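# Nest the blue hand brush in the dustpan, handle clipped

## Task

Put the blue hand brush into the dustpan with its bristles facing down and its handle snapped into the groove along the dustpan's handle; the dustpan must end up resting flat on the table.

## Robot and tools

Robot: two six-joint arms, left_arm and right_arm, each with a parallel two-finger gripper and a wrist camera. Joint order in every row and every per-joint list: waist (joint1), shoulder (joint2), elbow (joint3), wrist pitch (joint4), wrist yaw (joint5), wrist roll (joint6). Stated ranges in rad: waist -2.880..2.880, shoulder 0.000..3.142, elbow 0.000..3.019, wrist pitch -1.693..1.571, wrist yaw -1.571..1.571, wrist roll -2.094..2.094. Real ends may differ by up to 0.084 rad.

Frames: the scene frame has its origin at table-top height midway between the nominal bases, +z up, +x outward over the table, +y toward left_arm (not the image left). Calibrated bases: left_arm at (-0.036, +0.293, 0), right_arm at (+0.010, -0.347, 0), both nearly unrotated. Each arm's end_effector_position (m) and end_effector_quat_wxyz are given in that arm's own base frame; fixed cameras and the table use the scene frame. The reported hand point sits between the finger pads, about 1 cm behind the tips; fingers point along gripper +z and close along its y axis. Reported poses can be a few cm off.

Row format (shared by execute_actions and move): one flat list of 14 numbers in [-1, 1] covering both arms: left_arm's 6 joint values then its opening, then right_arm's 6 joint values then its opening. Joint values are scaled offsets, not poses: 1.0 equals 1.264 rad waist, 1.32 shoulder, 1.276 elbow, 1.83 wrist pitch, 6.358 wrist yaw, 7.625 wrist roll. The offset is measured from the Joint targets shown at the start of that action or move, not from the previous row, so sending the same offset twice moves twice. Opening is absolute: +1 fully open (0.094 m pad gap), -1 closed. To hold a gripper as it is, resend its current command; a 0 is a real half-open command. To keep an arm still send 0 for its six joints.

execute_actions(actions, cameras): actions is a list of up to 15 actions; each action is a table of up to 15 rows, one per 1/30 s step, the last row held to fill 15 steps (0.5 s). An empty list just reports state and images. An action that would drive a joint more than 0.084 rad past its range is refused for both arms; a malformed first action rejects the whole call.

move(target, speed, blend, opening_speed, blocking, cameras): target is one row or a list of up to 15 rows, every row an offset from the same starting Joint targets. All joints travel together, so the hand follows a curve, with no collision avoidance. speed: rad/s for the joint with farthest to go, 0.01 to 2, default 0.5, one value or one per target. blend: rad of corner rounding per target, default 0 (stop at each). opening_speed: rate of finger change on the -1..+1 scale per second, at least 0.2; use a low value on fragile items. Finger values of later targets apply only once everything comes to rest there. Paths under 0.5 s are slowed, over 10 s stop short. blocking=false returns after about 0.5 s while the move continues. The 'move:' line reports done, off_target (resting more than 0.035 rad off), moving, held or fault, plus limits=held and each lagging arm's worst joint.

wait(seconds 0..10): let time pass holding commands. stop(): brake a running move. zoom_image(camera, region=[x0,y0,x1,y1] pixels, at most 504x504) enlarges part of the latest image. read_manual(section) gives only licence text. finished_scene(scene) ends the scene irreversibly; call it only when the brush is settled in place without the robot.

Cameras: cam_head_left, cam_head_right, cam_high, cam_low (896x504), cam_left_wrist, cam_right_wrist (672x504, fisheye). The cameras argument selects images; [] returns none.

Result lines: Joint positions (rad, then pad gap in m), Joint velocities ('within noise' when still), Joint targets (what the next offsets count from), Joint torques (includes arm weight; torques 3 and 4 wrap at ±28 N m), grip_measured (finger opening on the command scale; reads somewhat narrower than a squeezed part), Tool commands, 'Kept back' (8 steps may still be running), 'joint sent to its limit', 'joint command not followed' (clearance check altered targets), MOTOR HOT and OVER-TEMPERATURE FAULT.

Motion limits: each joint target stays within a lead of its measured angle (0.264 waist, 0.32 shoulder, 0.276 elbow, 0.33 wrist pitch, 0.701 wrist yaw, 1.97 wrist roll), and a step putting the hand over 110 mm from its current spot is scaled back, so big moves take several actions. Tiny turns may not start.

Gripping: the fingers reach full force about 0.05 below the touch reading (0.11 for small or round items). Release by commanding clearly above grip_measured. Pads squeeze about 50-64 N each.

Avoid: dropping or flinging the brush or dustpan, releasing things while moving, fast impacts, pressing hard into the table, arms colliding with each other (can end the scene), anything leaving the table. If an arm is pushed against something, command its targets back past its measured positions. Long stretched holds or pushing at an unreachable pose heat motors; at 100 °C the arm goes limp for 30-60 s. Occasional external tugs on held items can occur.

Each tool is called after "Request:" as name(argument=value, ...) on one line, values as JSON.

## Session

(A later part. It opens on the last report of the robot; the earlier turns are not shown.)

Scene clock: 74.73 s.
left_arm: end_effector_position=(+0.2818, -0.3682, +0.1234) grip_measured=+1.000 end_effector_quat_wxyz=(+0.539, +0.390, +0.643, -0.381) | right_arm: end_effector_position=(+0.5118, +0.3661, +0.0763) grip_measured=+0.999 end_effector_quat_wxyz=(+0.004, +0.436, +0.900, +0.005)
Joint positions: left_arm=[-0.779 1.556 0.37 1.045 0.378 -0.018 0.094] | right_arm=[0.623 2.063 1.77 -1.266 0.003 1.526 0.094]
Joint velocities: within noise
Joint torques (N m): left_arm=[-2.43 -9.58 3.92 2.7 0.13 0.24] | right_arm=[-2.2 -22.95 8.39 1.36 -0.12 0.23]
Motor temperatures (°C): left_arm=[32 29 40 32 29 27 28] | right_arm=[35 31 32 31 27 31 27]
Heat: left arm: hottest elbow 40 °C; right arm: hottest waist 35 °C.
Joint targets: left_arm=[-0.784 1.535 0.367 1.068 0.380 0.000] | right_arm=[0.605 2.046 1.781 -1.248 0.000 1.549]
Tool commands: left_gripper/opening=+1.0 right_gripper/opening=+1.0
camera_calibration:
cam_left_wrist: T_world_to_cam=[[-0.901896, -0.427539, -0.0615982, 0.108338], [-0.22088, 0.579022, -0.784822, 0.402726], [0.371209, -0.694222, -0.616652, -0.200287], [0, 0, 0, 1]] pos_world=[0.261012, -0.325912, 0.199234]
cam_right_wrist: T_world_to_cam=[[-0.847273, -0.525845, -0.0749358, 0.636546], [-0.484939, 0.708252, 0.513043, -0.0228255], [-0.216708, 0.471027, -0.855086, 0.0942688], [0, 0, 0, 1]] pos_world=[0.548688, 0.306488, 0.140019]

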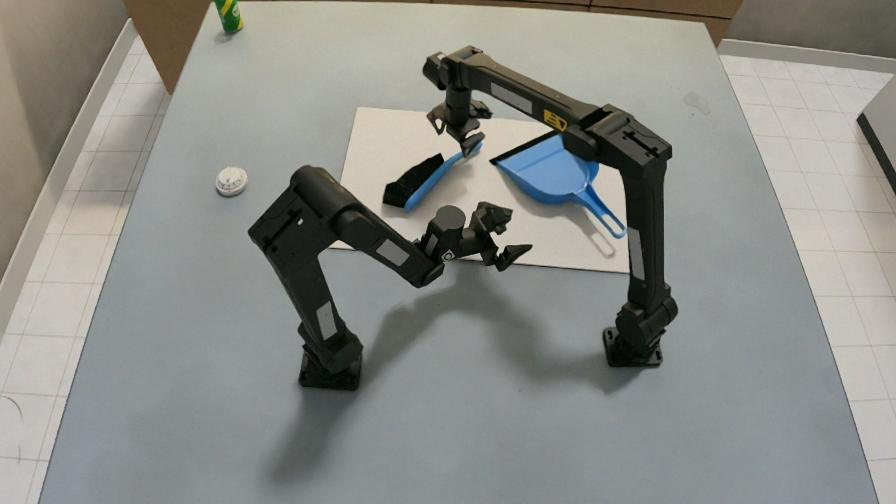

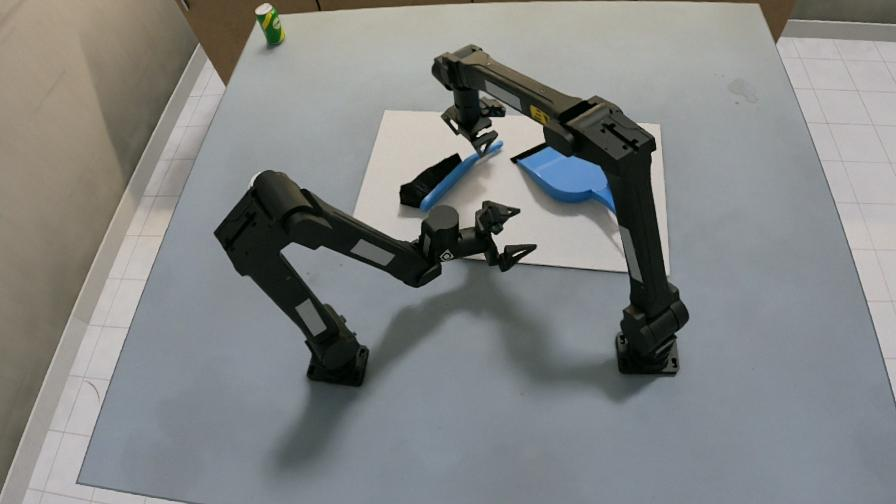

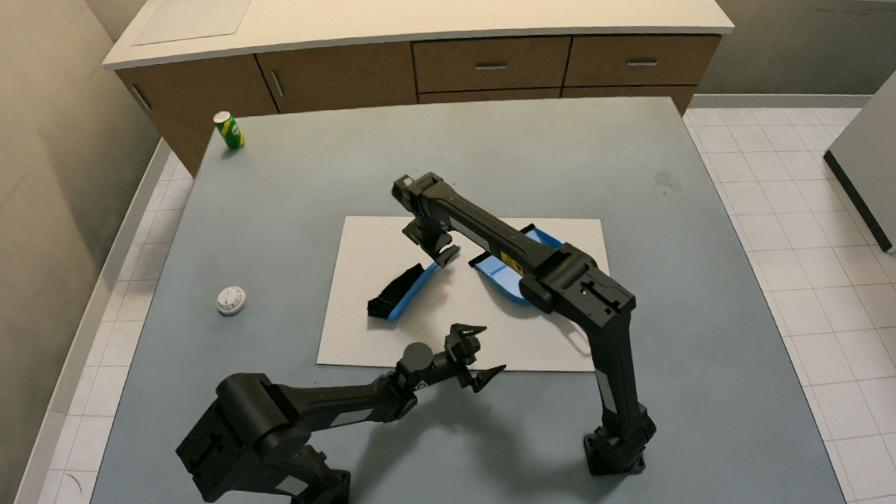

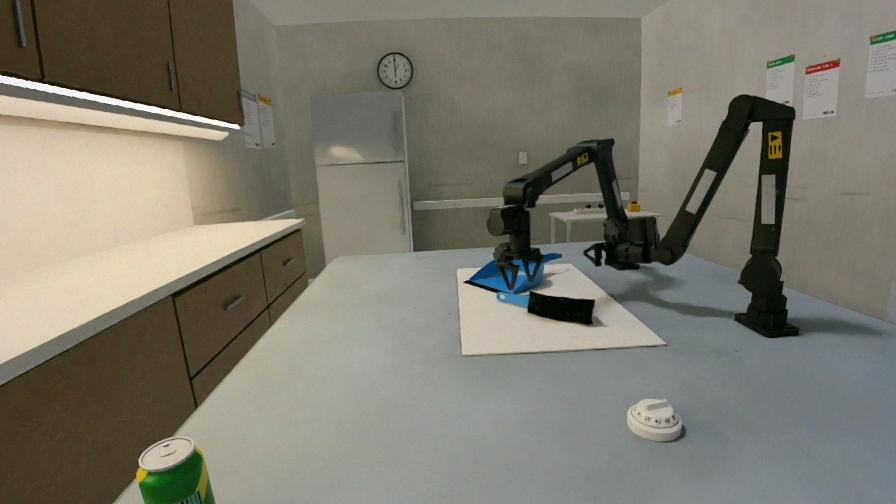

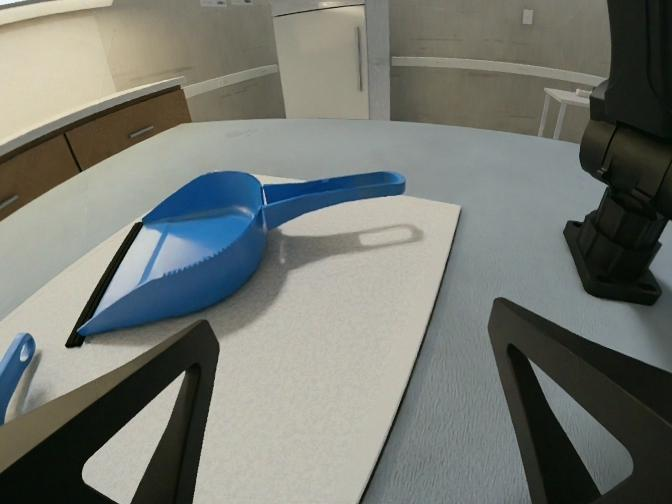

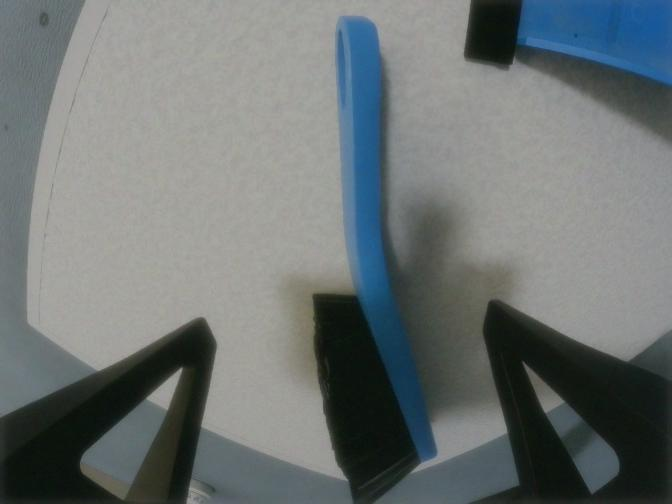

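Request:
move(target=[0.69937, -0.10227, 0, -0.03716, -0.05977, 0, 1, -0.01187, 0, -0.04467, 0.02514, 0, -0.00669, 1], speed=0.6)

Scene clock: 83.37 s.
left_arm: end_effector_position=(+0.4662, +0.0435, +0.1755) grip_measured=+1.000 end_effector_quat_wxyz=(+0.695, -0.039, +0.717, +0.026) | right_arm: end_effector_position=(+0.5094, +0.3539, +0.0563) grip_measured=+0.999 end_effector_quat_wxyz=(+0.002, +0.441, +0.898, +0.000)
Joint positions: left_arm=[0.095 1.421 0.37 1.018 0.003 -0.017 0.094] | right_arm=[0.609 2.063 1.715 -1.221 0.003 1.521 0.094]
Joint velocities: within noise
Joint torques (N m): left_arm=[-1.08 -8.59 4.98 1.17 -0.11 0.22] | right_arm=[-2.26 -22.77 8.14 1.32 -0.12 -0.24]
Motor temperatures (°C): left_arm=[32 29 39 32 29 27 28] | right_arm=[35 31 33 31 27 31 27]
Heat: left arm: hottest elbow 39 °C; right arm: hottest waist 35 °C.
Joint targets: left_arm=[0.100 1.400 0.367 1.000 0.000 0.000] | right_arm=[0.590 2.046 1.724 -1.202 0.000 1.498]
move: done
camera_calibration:
cam_left_wrist: T_world_to_cam=[[0.127405, -0.985673, -0.110533, 0.00678967], [-0.544045, 0.0237324, -0.83872, 0.430254], [0.829327, 0.166992, -0.533227, -0.216475], [0, 0, 0, 1]] pos_world=[0.412741, 0.0326312, 0.246182]
cam_right_wrist: T_world_to_cam=[[-0.85283, -0.518062, -0.0655215, 0.626183], [-0.474146, 0.715675, 0.51283, -0.0131386], [-0.218786, 0.468424, -0.855986, 0.0844151], [0, 0, 0, 1]] pos_world=[0.546267, 0.294262, 0.120024]

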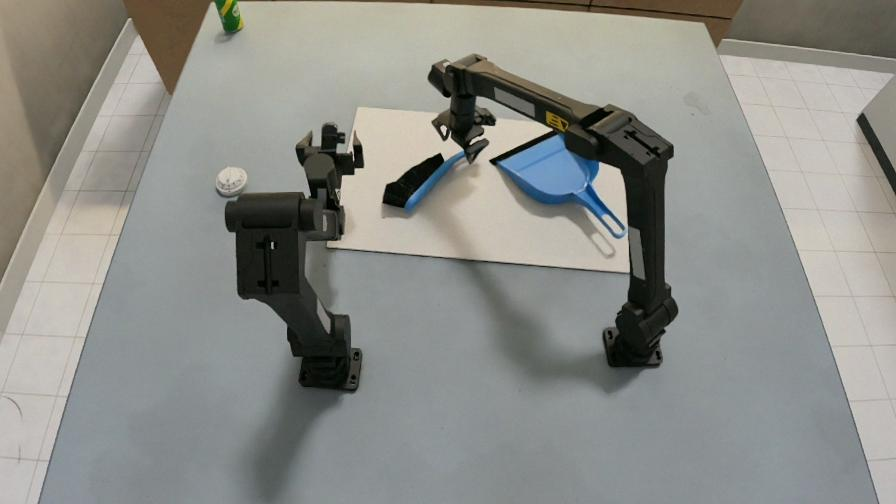

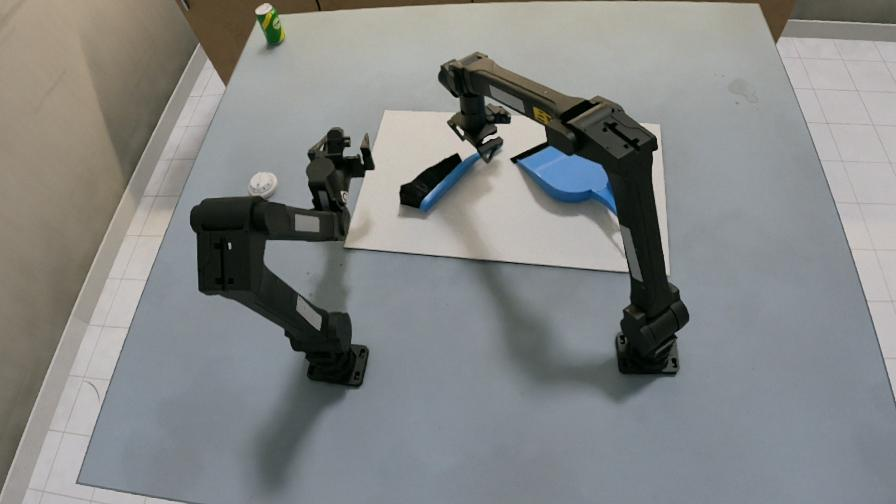

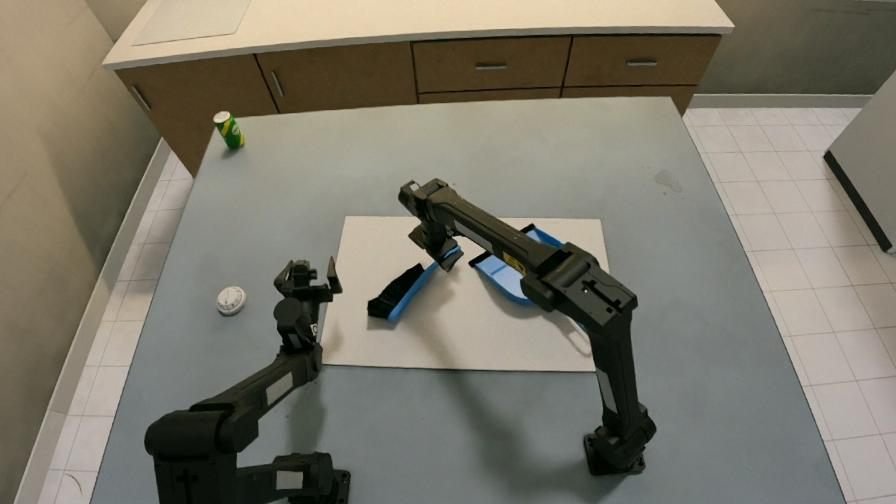

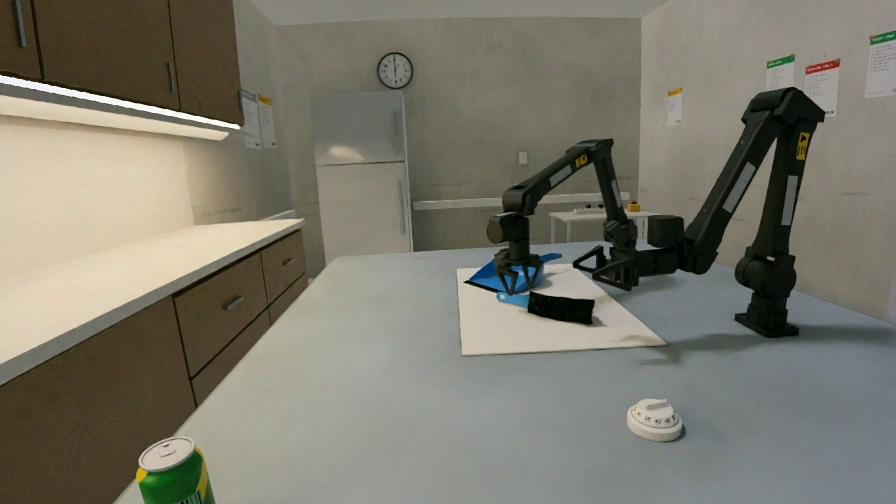

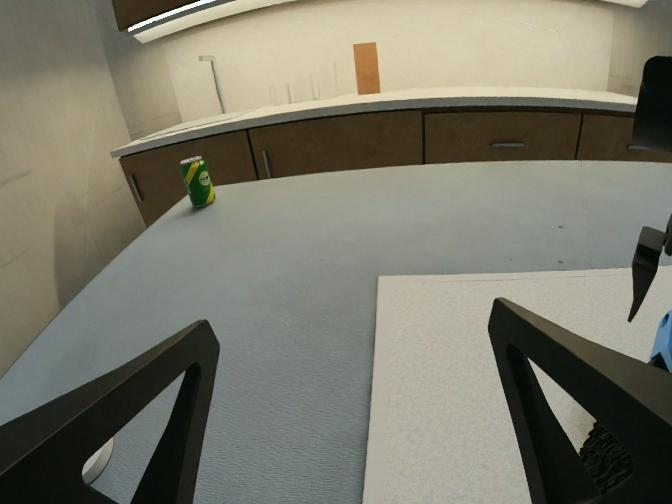

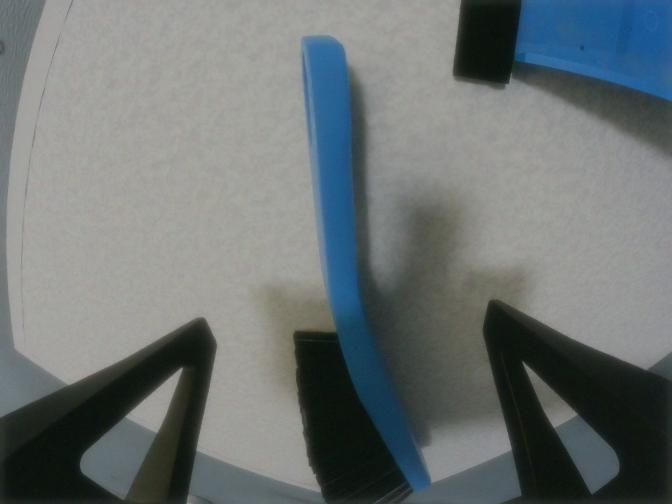

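Request:
zoom_image(camera="cam_right_wrist", region=[230, 220, 470, 400])

Request:
zoom_image(camera="cam_low", region=[450, 230, 620, 340])

Scaled by 2.100 from the camera's 672x504 image, which has a finer 960x720 frame.

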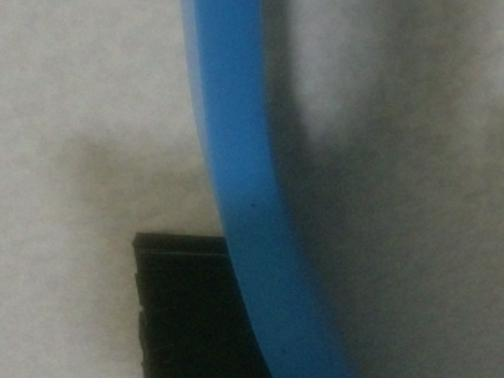

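Scaled by 2.965 from the camera's 896x504 image, which has a finer 1280x720 frame.

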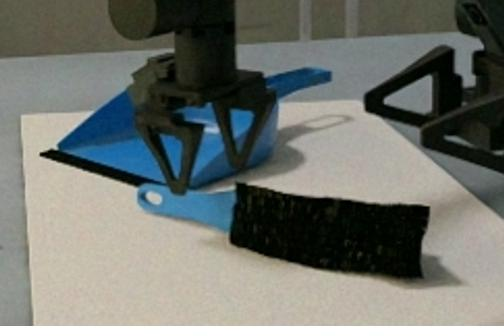

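Request:
move(target=[0, 0.18561, 0.7587, -0.98306, 0, -0.05141, 1, 0, 0.02, -0.02257, 0.02918, 0, 0, 1], speed=0.8, cameras=["cam_low", "cam_right_wrist", "cam_left_wrist"])

Scene clock: 94.83 s.
left_arm: end_effector_position=(+0.5702, +0.0534, +0.1542) grip_measured=+1.000 end_effector_quat_wxyz=(+0.217, -0.226, +0.949, -0.032) | right_arm: end_effector_position=(+0.5105, +0.3547, +0.0414) grip_measured=+0.999 end_effector_quat_wxyz=(+0.006, +0.440, +0.898, +0.008)
Joint positions: left_arm=[0.095 1.619 1.274 -0.783 0.003 -0.372 0.094] | right_arm=[0.609 2.07 1.686 -1.167 0.003 1.521 0.094]
Joint velocities: within noise
Joint torques (N m): left_arm=[-1.03 -12.1 13.11 0.44 -0.11 -0.16] | right_arm=[-2.26 -21.07 8.08 1.37 -0.13 -0.25]
Motor temperatures (°C): left_arm=[32 29 39 32 29 27 28] | right_arm=[35 32 33 31 27 30 27]
Heat: left arm: hottest elbow 39 °C; right arm: hottest waist 35 °C.
Joint targets: left_arm=[0.100 1.645 1.335 -0.799 0.000 -0.391] | right_arm=[0.590 2.072 1.695 -1.148 0.000 1.498]
move: off_target (left_arm); left_arm: the elbow is farthest, 0.061 rad from its target
camera_calibration:
cam_left_wrist: T_world_to_cam=[[0.326358, -0.942617, 0.0704532, -0.142614], [-0.941878, -0.318004, 0.108352, 0.56774], [-0.0797302, -0.10172, -0.991613, 0.287628], [0, 0, 0, 1]] pos_world=[0.604217, 0.0753704, 0.233747]
cam_right_wrist: T_world_to_cam=[[-0.851628, -0.517687, -0.0820336, 0.626491], [-0.4814, 0.710628, 0.513091, -0.0000264788], [-0.207325, 0.476453, -0.854405, 0.0627507], [0, 0, 0, 1]] pos_world=[0.546535, 0.294448, 0.105021]
Images, in order (width x height): cam_low 896x504, cam_left_wrist 672x504, cam_right_wrist 672x504.

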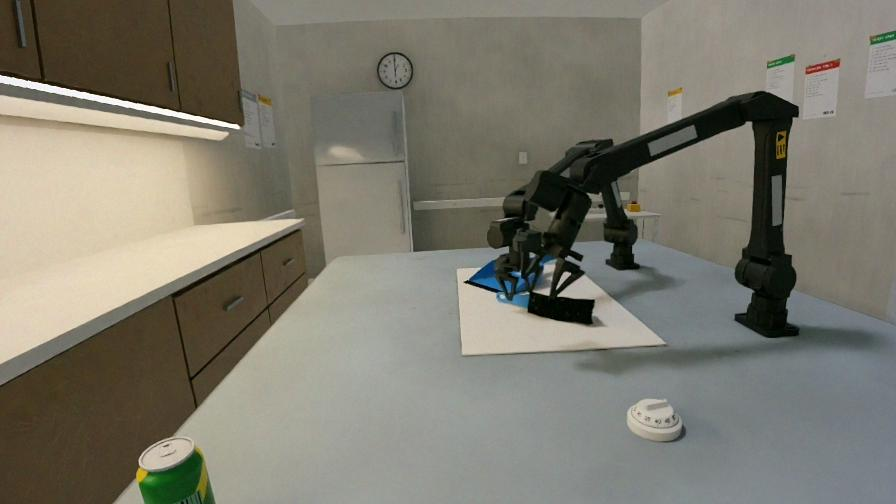

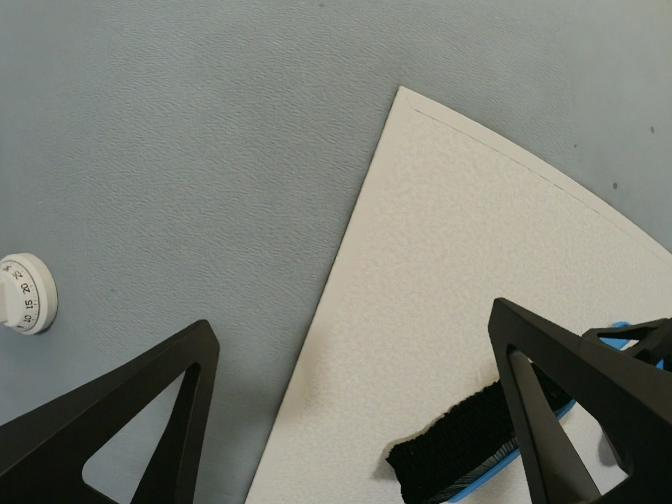

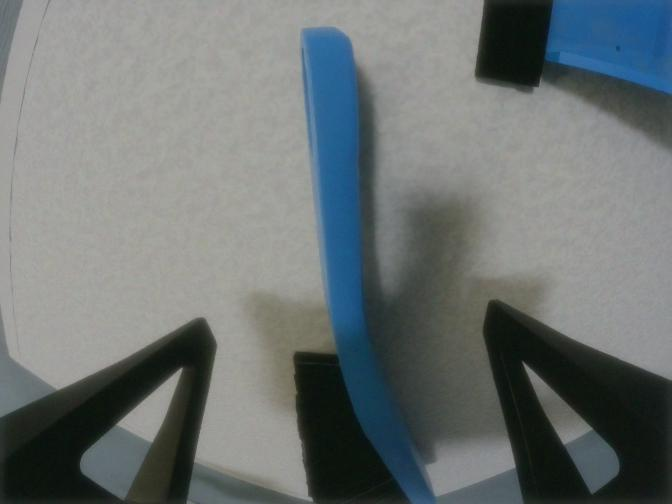

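Request:
move(target=[0, 0.0795, 0.365, -0.4213, 0, -0.0222, 1, 0.03165, 0.01515, 0, 0, 0, 0, 1], speed=0.6, cameras=["cam_low", "cam_right_wrist", "cam_left_wrist"])

Scene clock: 98.30 s.
left_arm: end_effector_position=(+0.5336, +0.0500, +0.2562) grip_measured=+1.000 end_effector_quat_wxyz=(+0.016, -0.313, +0.950, -0.005) | right_arm: end_effector_position=(+0.5079, +0.3552, +0.0294) grip_measured=+0.999 end_effector_quat_wxyz=(+0.001, +0.439, +0.898, -0.001)
Joint positions: left_arm=[0.095 1.721 1.74 -1.556 0.003 -0.542 0.094] | right_arm=[0.612 2.09 1.686 -1.167 0.003 1.521 0.094]
Joint velocities: within noise
Joint torques (N m): left_arm=[-1.03 -13.22 12.83 -0.28 -0.12 -0.15] | right_arm=[-0.21 -21.19 7.98 1.33 -0.12 -0.24]
Motor temperatures (°C): left_arm=[32 29 40 32 29 27 28] | right_arm=[35 32 33 31 27 30 27]
Heat: left arm: hottest elbow 40 °C; right arm: hottest waist 35 °C.
Joint targets: left_arm=[0.100 1.750 1.800 -1.570 0.000 -0.561] | right_arm=[0.630 2.092 1.695 -1.148 0.000 1.498]
move: off_target (left_arm); left_arm: the elbow is farthest, 0.061 rad from its target
camera_calibration:
cam_left_wrist: T_world_to_cam=[[0.489146, -0.871877, -0.0237973, -0.207421], [-0.756127, -0.43749, 0.486698, 0.331099], [-0.434752, -0.220072, -0.873246, 0.550506], [0, 0, 0, 1]] pos_world=[0.591145, 0.0851583, 0.314646]
cam_right_wrist: T_world_to_cam=[[-0.851213, -0.521124, -0.062183, 0.623931], [-0.475205, 0.715023, 0.512759, -0.000207362], [-0.222749, 0.466017, -0.856278, 0.0633689], [0, 0, 0, 1]] pos_world=[0.545115, 0.295763, 0.0931656]
Images, in order (width x height): cam_low 896x504, cam_left_wrist 672x504, cam_right_wrist 672x504.

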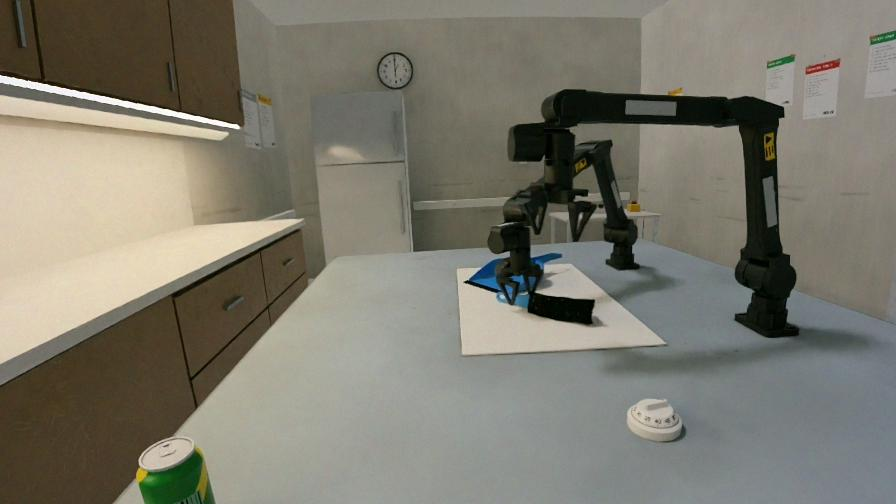

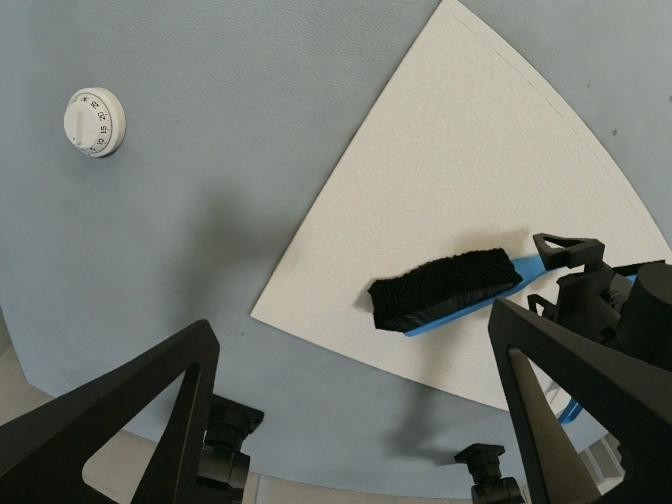

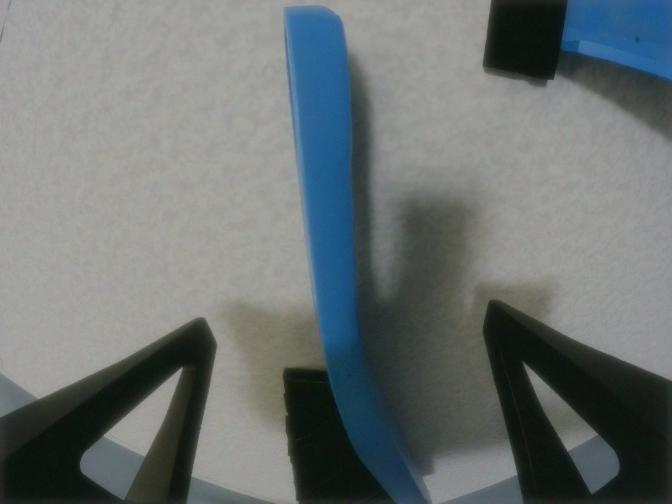

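Request:
move(target=[0, 0, 0, 0, 0, 0, 1, 0.0174, 0, 0, 0, 0, 0, 1], speed=0.3, cameras=["cam_low", "cam_right_wrist"])

Scene clock: 101.57 s.
left_arm: end_effector_position=(+0.5336, +0.0500, +0.2562) grip_measured=+1.000 end_effector_quat_wxyz=(+0.016, -0.313, +0.949, -0.005) | right_arm: end_effector_position=(+0.4950, +0.3729, +0.0294) grip_measured=+0.999 end_effector_quat_wxyz=(+0.001, +0.423, +0.906, -0.001)
Joint positions: left_arm=[0.095 1.721 1.74 -1.556 0.003 -0.542 0.094] | right_arm=[0.647 2.09 1.686 -1.167 0.003 1.521 0.094]
Joint velocities: within noise
Joint torques (N m): left_arm=[-1.03 -13.45 12.82 -0.23 -0.12 -0.15] | right_arm=[-0.44 -21.25 7.97 1.32 -0.12 -0.25]
Motor temperatures (°C): left_arm=[32 29 41 32 29 27 28] | right_arm=[35 32 33 31 27 30 27]
Heat: left arm: hottest elbow 41 °C; right arm: hottest waist 35 °C.
Joint targets: left_arm=[0.100 1.750 1.800 -1.570 0.000 -0.561] | right_arm=[0.652 2.092 1.695 -1.148 0.000 1.498]
move: off_target (left_arm); left_arm: the elbow is farthest, 0.060 rad from its target
camera_calibration:
cam_right_wrist: T_world_to_cam=[[-0.832301, -0.550825, -0.062183, 0.623931], [-0.500131, 0.697816, 0.512759, -0.000207362], [-0.239048, 0.45787, -0.856278, 0.0633689], [0, 0, 0, 1]] pos_world=[0.534343, 0.314807, 0.0931656]
Images, in order (width x height): cam_low 896x504, cam_right_wrist 672x504.

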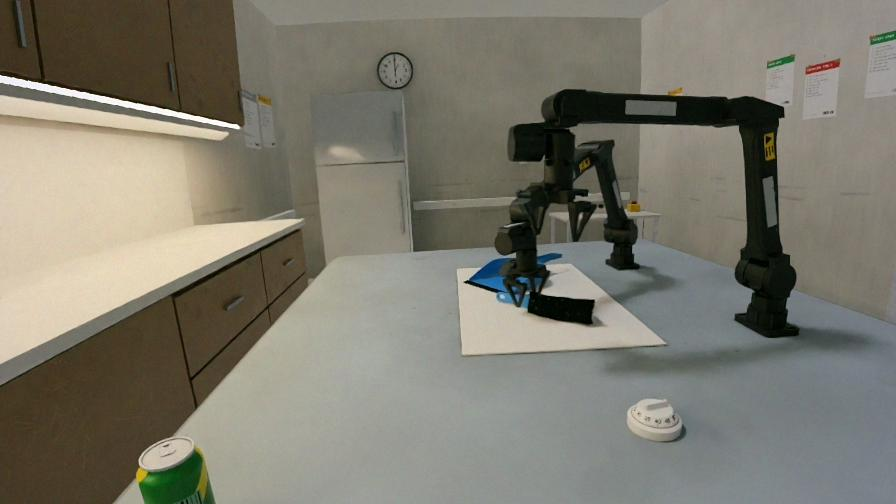

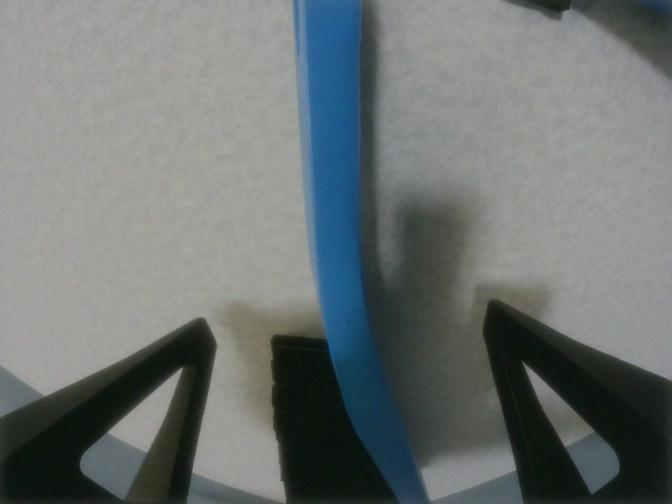

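Request:
execute_actions(actions=[[[0,0,0,0,0,0,1,-0.0356,0,0,0,0,0,1],[0,0,0,0,0,0,1,-0.0356,0,0,0,0,0,1],[0,0,0,0,0,0,1,-0.0356,0,0,0,0,0,1],[0,0,0,0,0,0,1,-0.0356,0,0,0,0,0,1],[0,0,0,0,0,0,1,-0.0356,0,0,0,0,0,1],[0,0,0,0,0,0,1,-0.01582,0,0,0,0,0,1]]], cameras=["cam_right_wrist"])

Scene clock: 102.97 s.
left_arm: end_effector_position=(+0.5336, +0.0500, +0.2562) grip_measured=+1.000 end_effector_quat_wxyz=(+0.016, -0.313, +0.949, -0.005) | right_arm: end_effector_position=(+0.4973, +0.3698, +0.0294) grip_measured=+0.999 end_effector_quat_wxyz=(+0.001, +0.426, +0.905, -0.001)
Joint positions: left_arm=[0.095 1.721 1.74 -1.556 0.003 -0.542 0.094] | right_arm=[0.641 2.09 1.686 -1.167 0.003 1.521 0.094]
Joint velocities: left_arm=[within noise] | right_arm=[-0.054 -0.005 -0.002 -0.007 0.066 -0.066 0]
Joint torques (N m): left_arm=[-1.03 -13.45 12.82 -0.23 -0.12 -0.15] | right_arm=[-2.73 -21.25 7.98 1.32 -0.12 -0.24]
Motor temperatures (°C): left_arm=[32 29 41 32 29 27 28] | right_arm=[35 32 33 31 27 30 27]
Heat: left arm: hottest elbow 41 °C; right arm: hottest waist 35 °C.
Joint targets: left_arm=[0.100 1.750 1.800 -1.570 0.000 -0.561] | right_arm=[0.632 2.092 1.695 -1.148 0.000 1.498]
Kept back: 8 steps.
camera_calibration:
cam_right_wrist: T_world_to_cam=[[-0.835665, -0.545708, -0.062183, 0.623931], [-0.49584, 0.700872, 0.512759, -0.000207362], [-0.236234, 0.459328, -0.856278, 0.0633689], [0, 0, 0, 1]] pos_world=[0.536265, 0.311523, 0.0931656]
Images, in order (width x height): cam_right_wrist 672x504.

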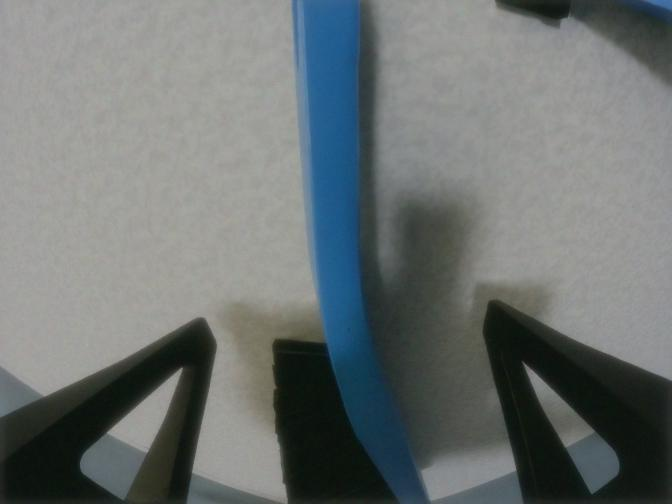

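Request:
wait(seconds=0.5, cameras=["cam_right_wrist"])

Scene clock: 105.57 s.
left_arm: end_effector_position=(+0.5336, +0.0500, +0.2562) grip_measured=+1.000 end_effector_quat_wxyz=(+0.016, -0.313, +0.949, -0.005) | right_arm: end_effector_position=(+0.5013, +0.3644, +0.0294) grip_measured=+0.999 end_effector_quat_wxyz=(+0.001, +0.431, +0.902, -0.001)
Joint positions: left_arm=[0.095 1.721 1.74 -1.556 0.003 -0.542 0.094] | right_arm=[0.63 2.09 1.686 -1.167 0.003 1.521 0.094]
Joint velocities: within noise
Joint torques (N m): left_arm=[-1.03 -13.45 12.82 -0.23 -0.12 -0.15] | right_arm=[-1.32 -21.25 7.98 1.33 -0.13 -0.24]
Motor temperatures (°C): left_arm=[32 29 41 32 29 27 28] | right_arm=[35 32 33 31 27 30 27]
Heat: left arm: hottest elbow 41 °C; right arm: hottest waist 35 °C.
Joint targets: left_arm=[0.100 1.750 1.800 -1.570 0.000 -0.561] | right_arm=[0.632 2.092 1.695 -1.148 0.000 1.498]
Tool commands: left_gripper/opening=+1.0 right_gripper/opening=+1.0
wait: 0.50 s; at rest from the start
camera_calibration:
cam_right_wrist: T_world_to_cam=[[-0.841477, -0.536703, -0.062183, 0.623931], [-0.488285, 0.706155, 0.512759, -0.000207362], [-0.231289, 0.461838, -0.856278, 0.0633689], [0, 0, 0, 1]] pos_world=[0.539579, 0.305746, 0.0931656]
Images, in order (width x height): cam_right_wrist 672x504.

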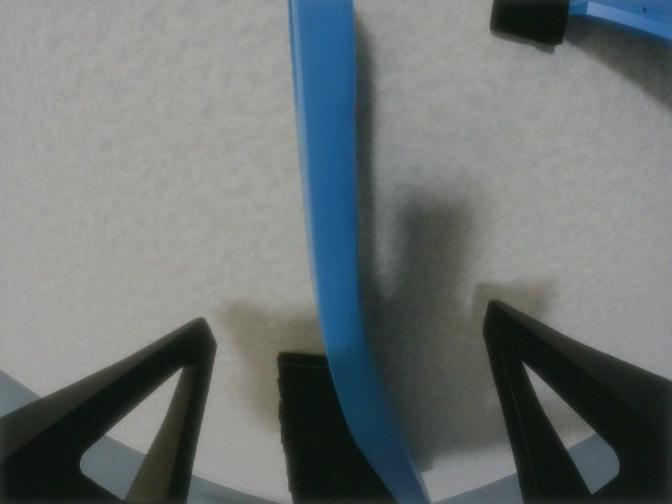

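Request:
move(target=[0, 0, 0, 0, 0, 0, 1, 0, 0, 0, 0, 0, 0, -0.95], opening_speed=0.5, cameras=["cam_low", "cam_right_wrist", "cam_left_wrist"])

Scene clock: 110.07 s.
left_arm: end_effector_position=(+0.5336, +0.0500, +0.2562) grip_measured=+1.000 end_effector_quat_wxyz=(+0.016, -0.313, +0.949, -0.005) | right_arm: end_effector_position=(+0.5008, +0.3653, +0.0304) grip_measured=-0.743 end_effector_quat_wxyz=(+0.002, +0.429, +0.903, +0.000)
Joint positions: left_arm=[0.095 1.721 1.74 -1.556 0.003 -0.542 0.094] | right_arm=[0.632 2.089 1.686 -1.167 0.003 1.519 0.012]
Joint velocities: within noise
Joint torques (N m): left_arm=[-1.03 -13.45 12.82 -0.23 -0.12 -0.15] | right_arm=[-1.44 -21.25 7.98 1.32 -0.12 -0.22]
Motor temperatures (°C): left_arm=[32 30 42 32 29 27 28] | right_arm=[35 33 33 31 27 30 27]
Heat: left arm: hottest elbow 42 °C; right arm: hottest waist 35 °C.
Joint targets: left_arm=[0.100 1.750 1.800 -1.570 0.000 -0.561] | right_arm=[0.632 2.092 1.695 -1.148 0.000 1.498]
move: off_target (left_arm); left_arm: the elbow is farthest, 0.060 rad from its target
camera_calibration:
cam_left_wrist: T_world_to_cam=[[0.489478, -0.871691, -0.023786, -0.20761], [-0.75596, -0.437772, 0.486703, 0.331023], [-0.434668, -0.220249, -0.873243, 0.550469], [0, 0, 0, 1]] pos_world=[0.591132, 0.0851809, 0.314646]
cam_right_wrist: T_world_to_cam=[[-0.839341, -0.539859, -0.0637037, 0.624213], [-0.491613, 0.70382, 0.51279, 0.00102113], [-0.231999, 0.461723, -0.856147, 0.06405], [0, 0, 0, 1]] pos_world=[0.53929, 0.306695, 0.0940773]
Images, in order (width x height): cam_low 896x504, cam_left_wrist 672x504, cam_right_wrist 672x504.

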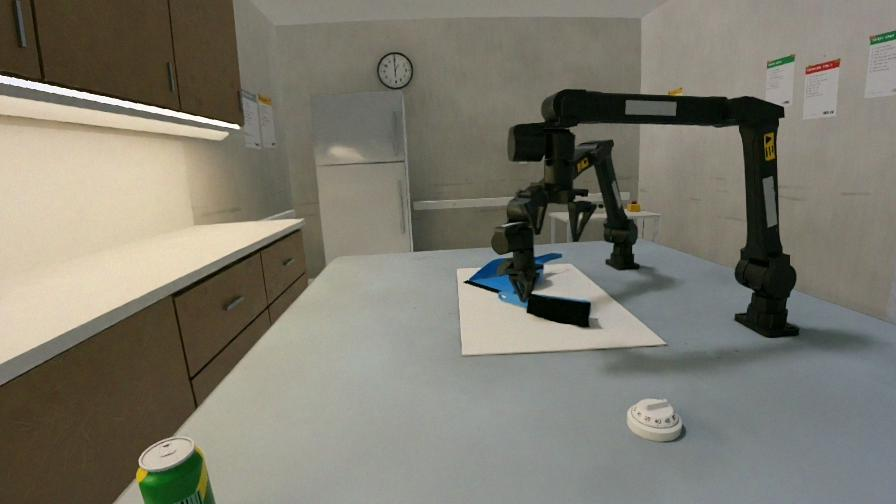

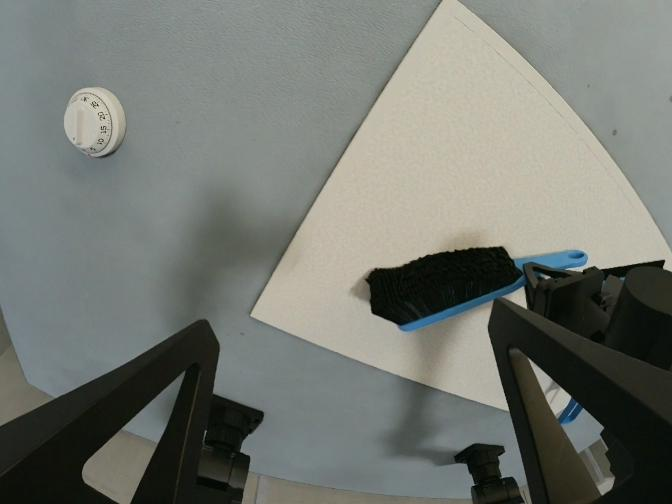

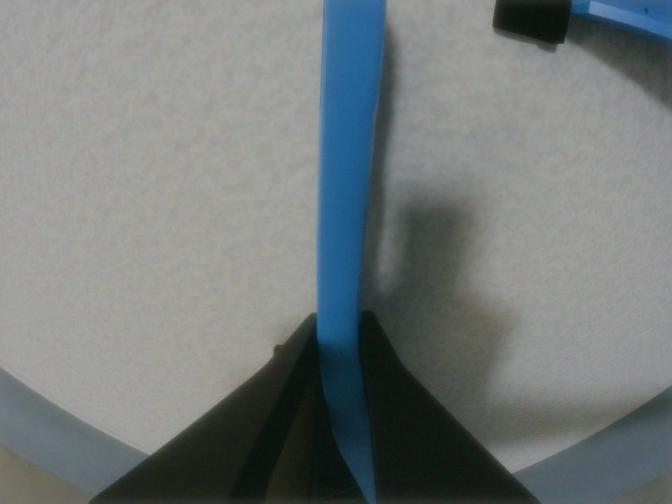

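Request:
move(target=[0, 0, 0, 0, 0, 0, 1, 0, -0.1261, 0.1053, -0.1577, 0, 0, -0.95], speed=0.3, cameras=["cam_low", "cam_right_wrist", "cam_left_wrist"])

Scene clock: 114.73 s.
left_arm: end_effector_position=(+0.5336, +0.0500, +0.2562) grip_measured=+1.000 end_effector_quat_wxyz=(+0.016, -0.313, +0.949, -0.005) | right_arm: end_effector_position=(+0.4794, +0.3497, +0.1414) grip_measured=-0.744 end_effector_quat_wxyz=(-0.006, +0.429, +0.903, -0.015)
Joint positions: left_arm=[0.095 1.721 1.74 -1.556 0.003 -0.542 0.094] | right_arm=[0.632 1.952 1.769 -1.42 0.003 1.519 0.012]
Joint velocities: within noise
Joint torques (N m): left_arm=[-1.03 -13.45 12.82 -0.23 -0.12 -0.15] | right_arm=[-1.38 -22.42 12.4 -0.24 -0.1 -0.22]
Motor temperatures (°C): left_arm=[32 30 43 32 29 27 28] | right_arm=[35 33 33 31 27 30 28]
Heat: left arm: hottest elbow 43 °C; right arm: hottest waist 35 °C.
Joint targets: left_arm=[0.100 1.750 1.800 -1.570 0.000 -0.561] | right_arm=[0.632 1.926 1.829 -1.437 0.000 1.498]
move: off_target (left_arm, right_arm); left_arm: the elbow is farthest, 0.060 rad from its target; right_arm: the elbow is farthest, 0.061 rad from its target
camera_calibration:
cam_left_wrist: T_world_to_cam=[[0.489478, -0.871691, -0.023786, -0.20761], [-0.75596, -0.437772, 0.486703, 0.331023], [-0.434668, -0.220249, -0.873243, 0.550469], [0, 0, 0, 1]] pos_world=[0.591132, 0.0851809, 0.314646]
cam_right_wrist: T_world_to_cam=[[-0.840618, -0.540764, -0.0306017, 0.601131], [-0.477771, 0.713709, 0.512206, -0.0654644], [-0.255142, 0.44519, -0.858317, 0.1785], [0, 0, 0, 1]] pos_world=[0.519587, 0.292326, 0.205136]
Images, in order (width x height): cam_low 896x504, cam_left_wrist 672x504, cam_right_wrist 672x504.

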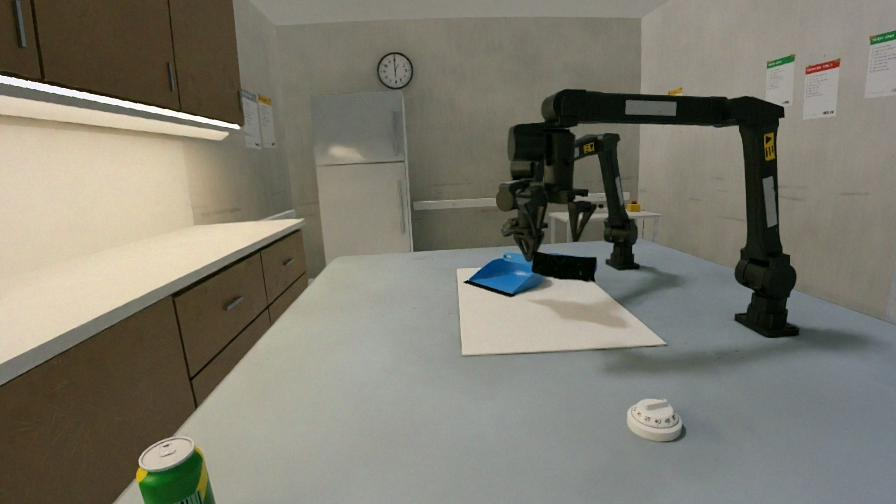

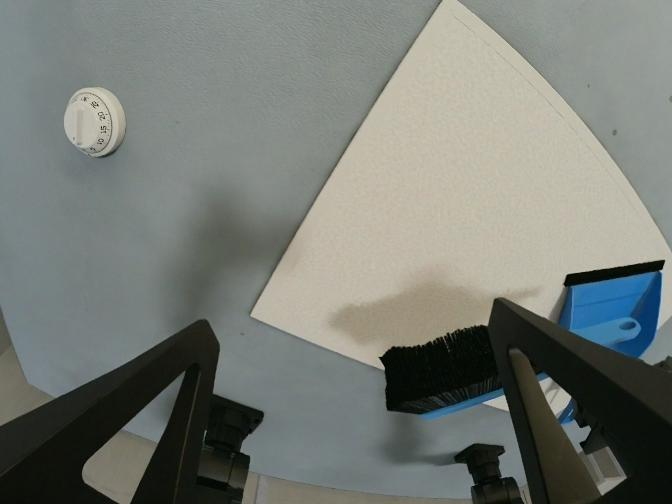

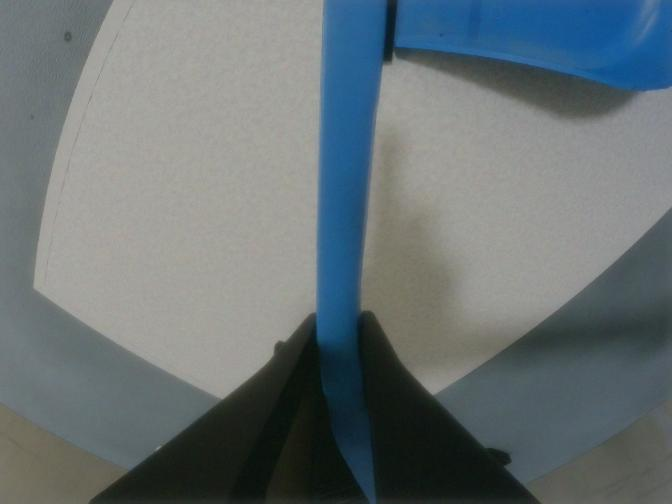

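Request:
move(target=[0, 0, 0, 0, 0, 0, 1, -0.16408, -0.36364, -0.66183, 0.9984, -0.18992, 0.0022, -0.95], speed=0.8, cameras=["cam_low", "cam_right_wrist", "cam_left_wrist", "cam_head_right"])

Scene clock: 118.83 s.
left_arm: end_effector_position=(+0.5336, +0.0500, +0.2562) grip_measured=+1.000 end_effector_quat_wxyz=(+0.016, -0.313, +0.949, -0.005) | right_arm: end_effector_position=(+0.4045, +0.3672, +0.3096) grip_measured=-0.749 end_effector_quat_wxyz=(-0.055, +0.003, +0.725, +0.686)
Joint positions: left_arm=[0.095 1.721 1.74 -1.556 0.003 -0.542 0.094] | right_arm=[0.44 1.475 0.971 0.358 -1.202 1.519 0.012]
Joint velocities: within noise
Joint torques (N m): left_arm=[-1.03 -13.45 12.82 -0.23 -0.12 -0.15] | right_arm=[-2.2 -15.74 9.14 3.23 -0.4 -0.12]
Motor temperatures (°C): left_arm=[32 30 43 32 29 27 28] | right_arm=[35 33 33 31 27 30 28]
Heat: left arm: hottest elbow 43 °C; right arm: hottest waist 35 °C.
Joint targets: left_arm=[0.100 1.750 1.800 -1.570 0.000 -0.561] | right_arm=[0.425 1.446 0.985 0.390 -1.208 1.515]
move: off_target (left_arm); left_arm: the elbow is farthest, 0.060 rad from its target
camera_calibration:
cam_left_wrist: T_world_to_cam=[[0.489478, -0.871691, -0.023786, -0.20761], [-0.75596, -0.437772, 0.486703, 0.331023], [-0.434668, -0.220249, -0.873243, 0.550469], [0, 0, 0, 1]] pos_world=[0.591132, 0.0851809, 0.314646]
cam_right_wrist: T_world_to_cam=[[-0.195118, -0.00321674, -0.980775, 0.3885], [-0.805849, -0.569476, 0.162185, 0.512376], [-0.559049, 0.822002, 0.108523, -0.0187303], [0, 0, 0, 1]] pos_world=[0.47823, 0.308432, 0.299963]
Images, in order (width x height): cam_head_right 896x504, cam_low 896x504, cam_left_wrist 672x504, cam_right_wrist 672x504.

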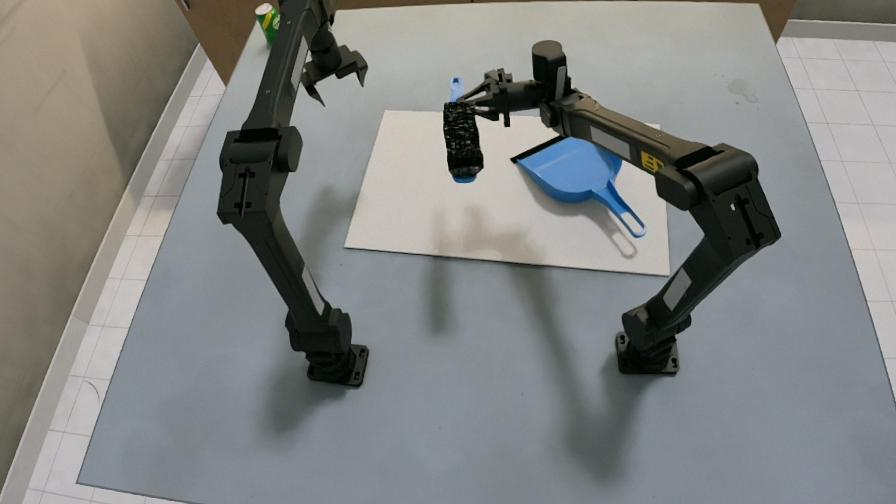

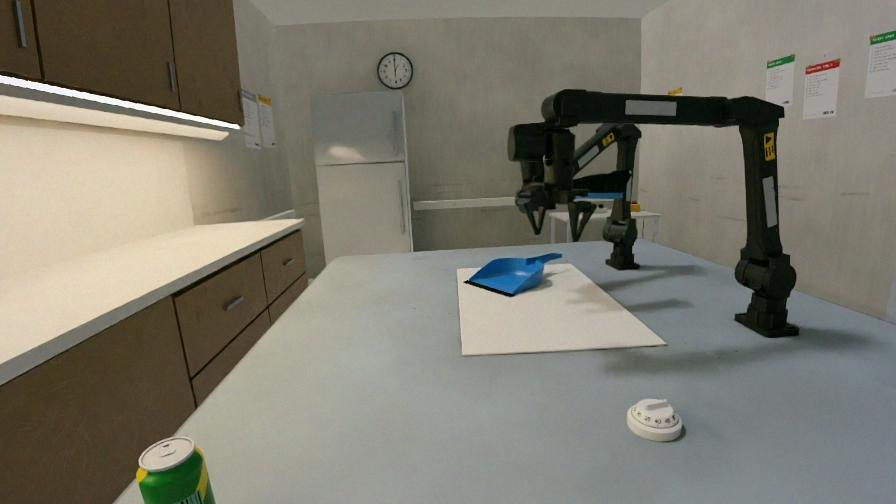

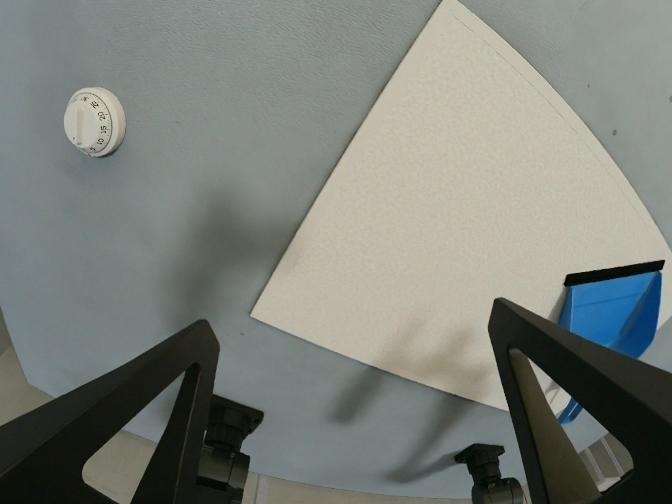

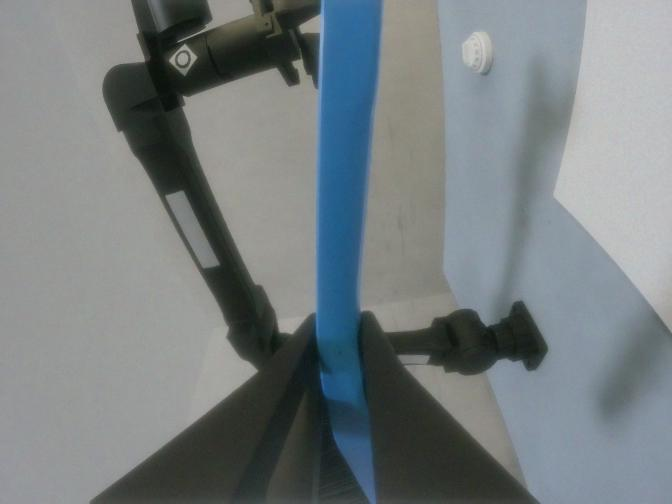

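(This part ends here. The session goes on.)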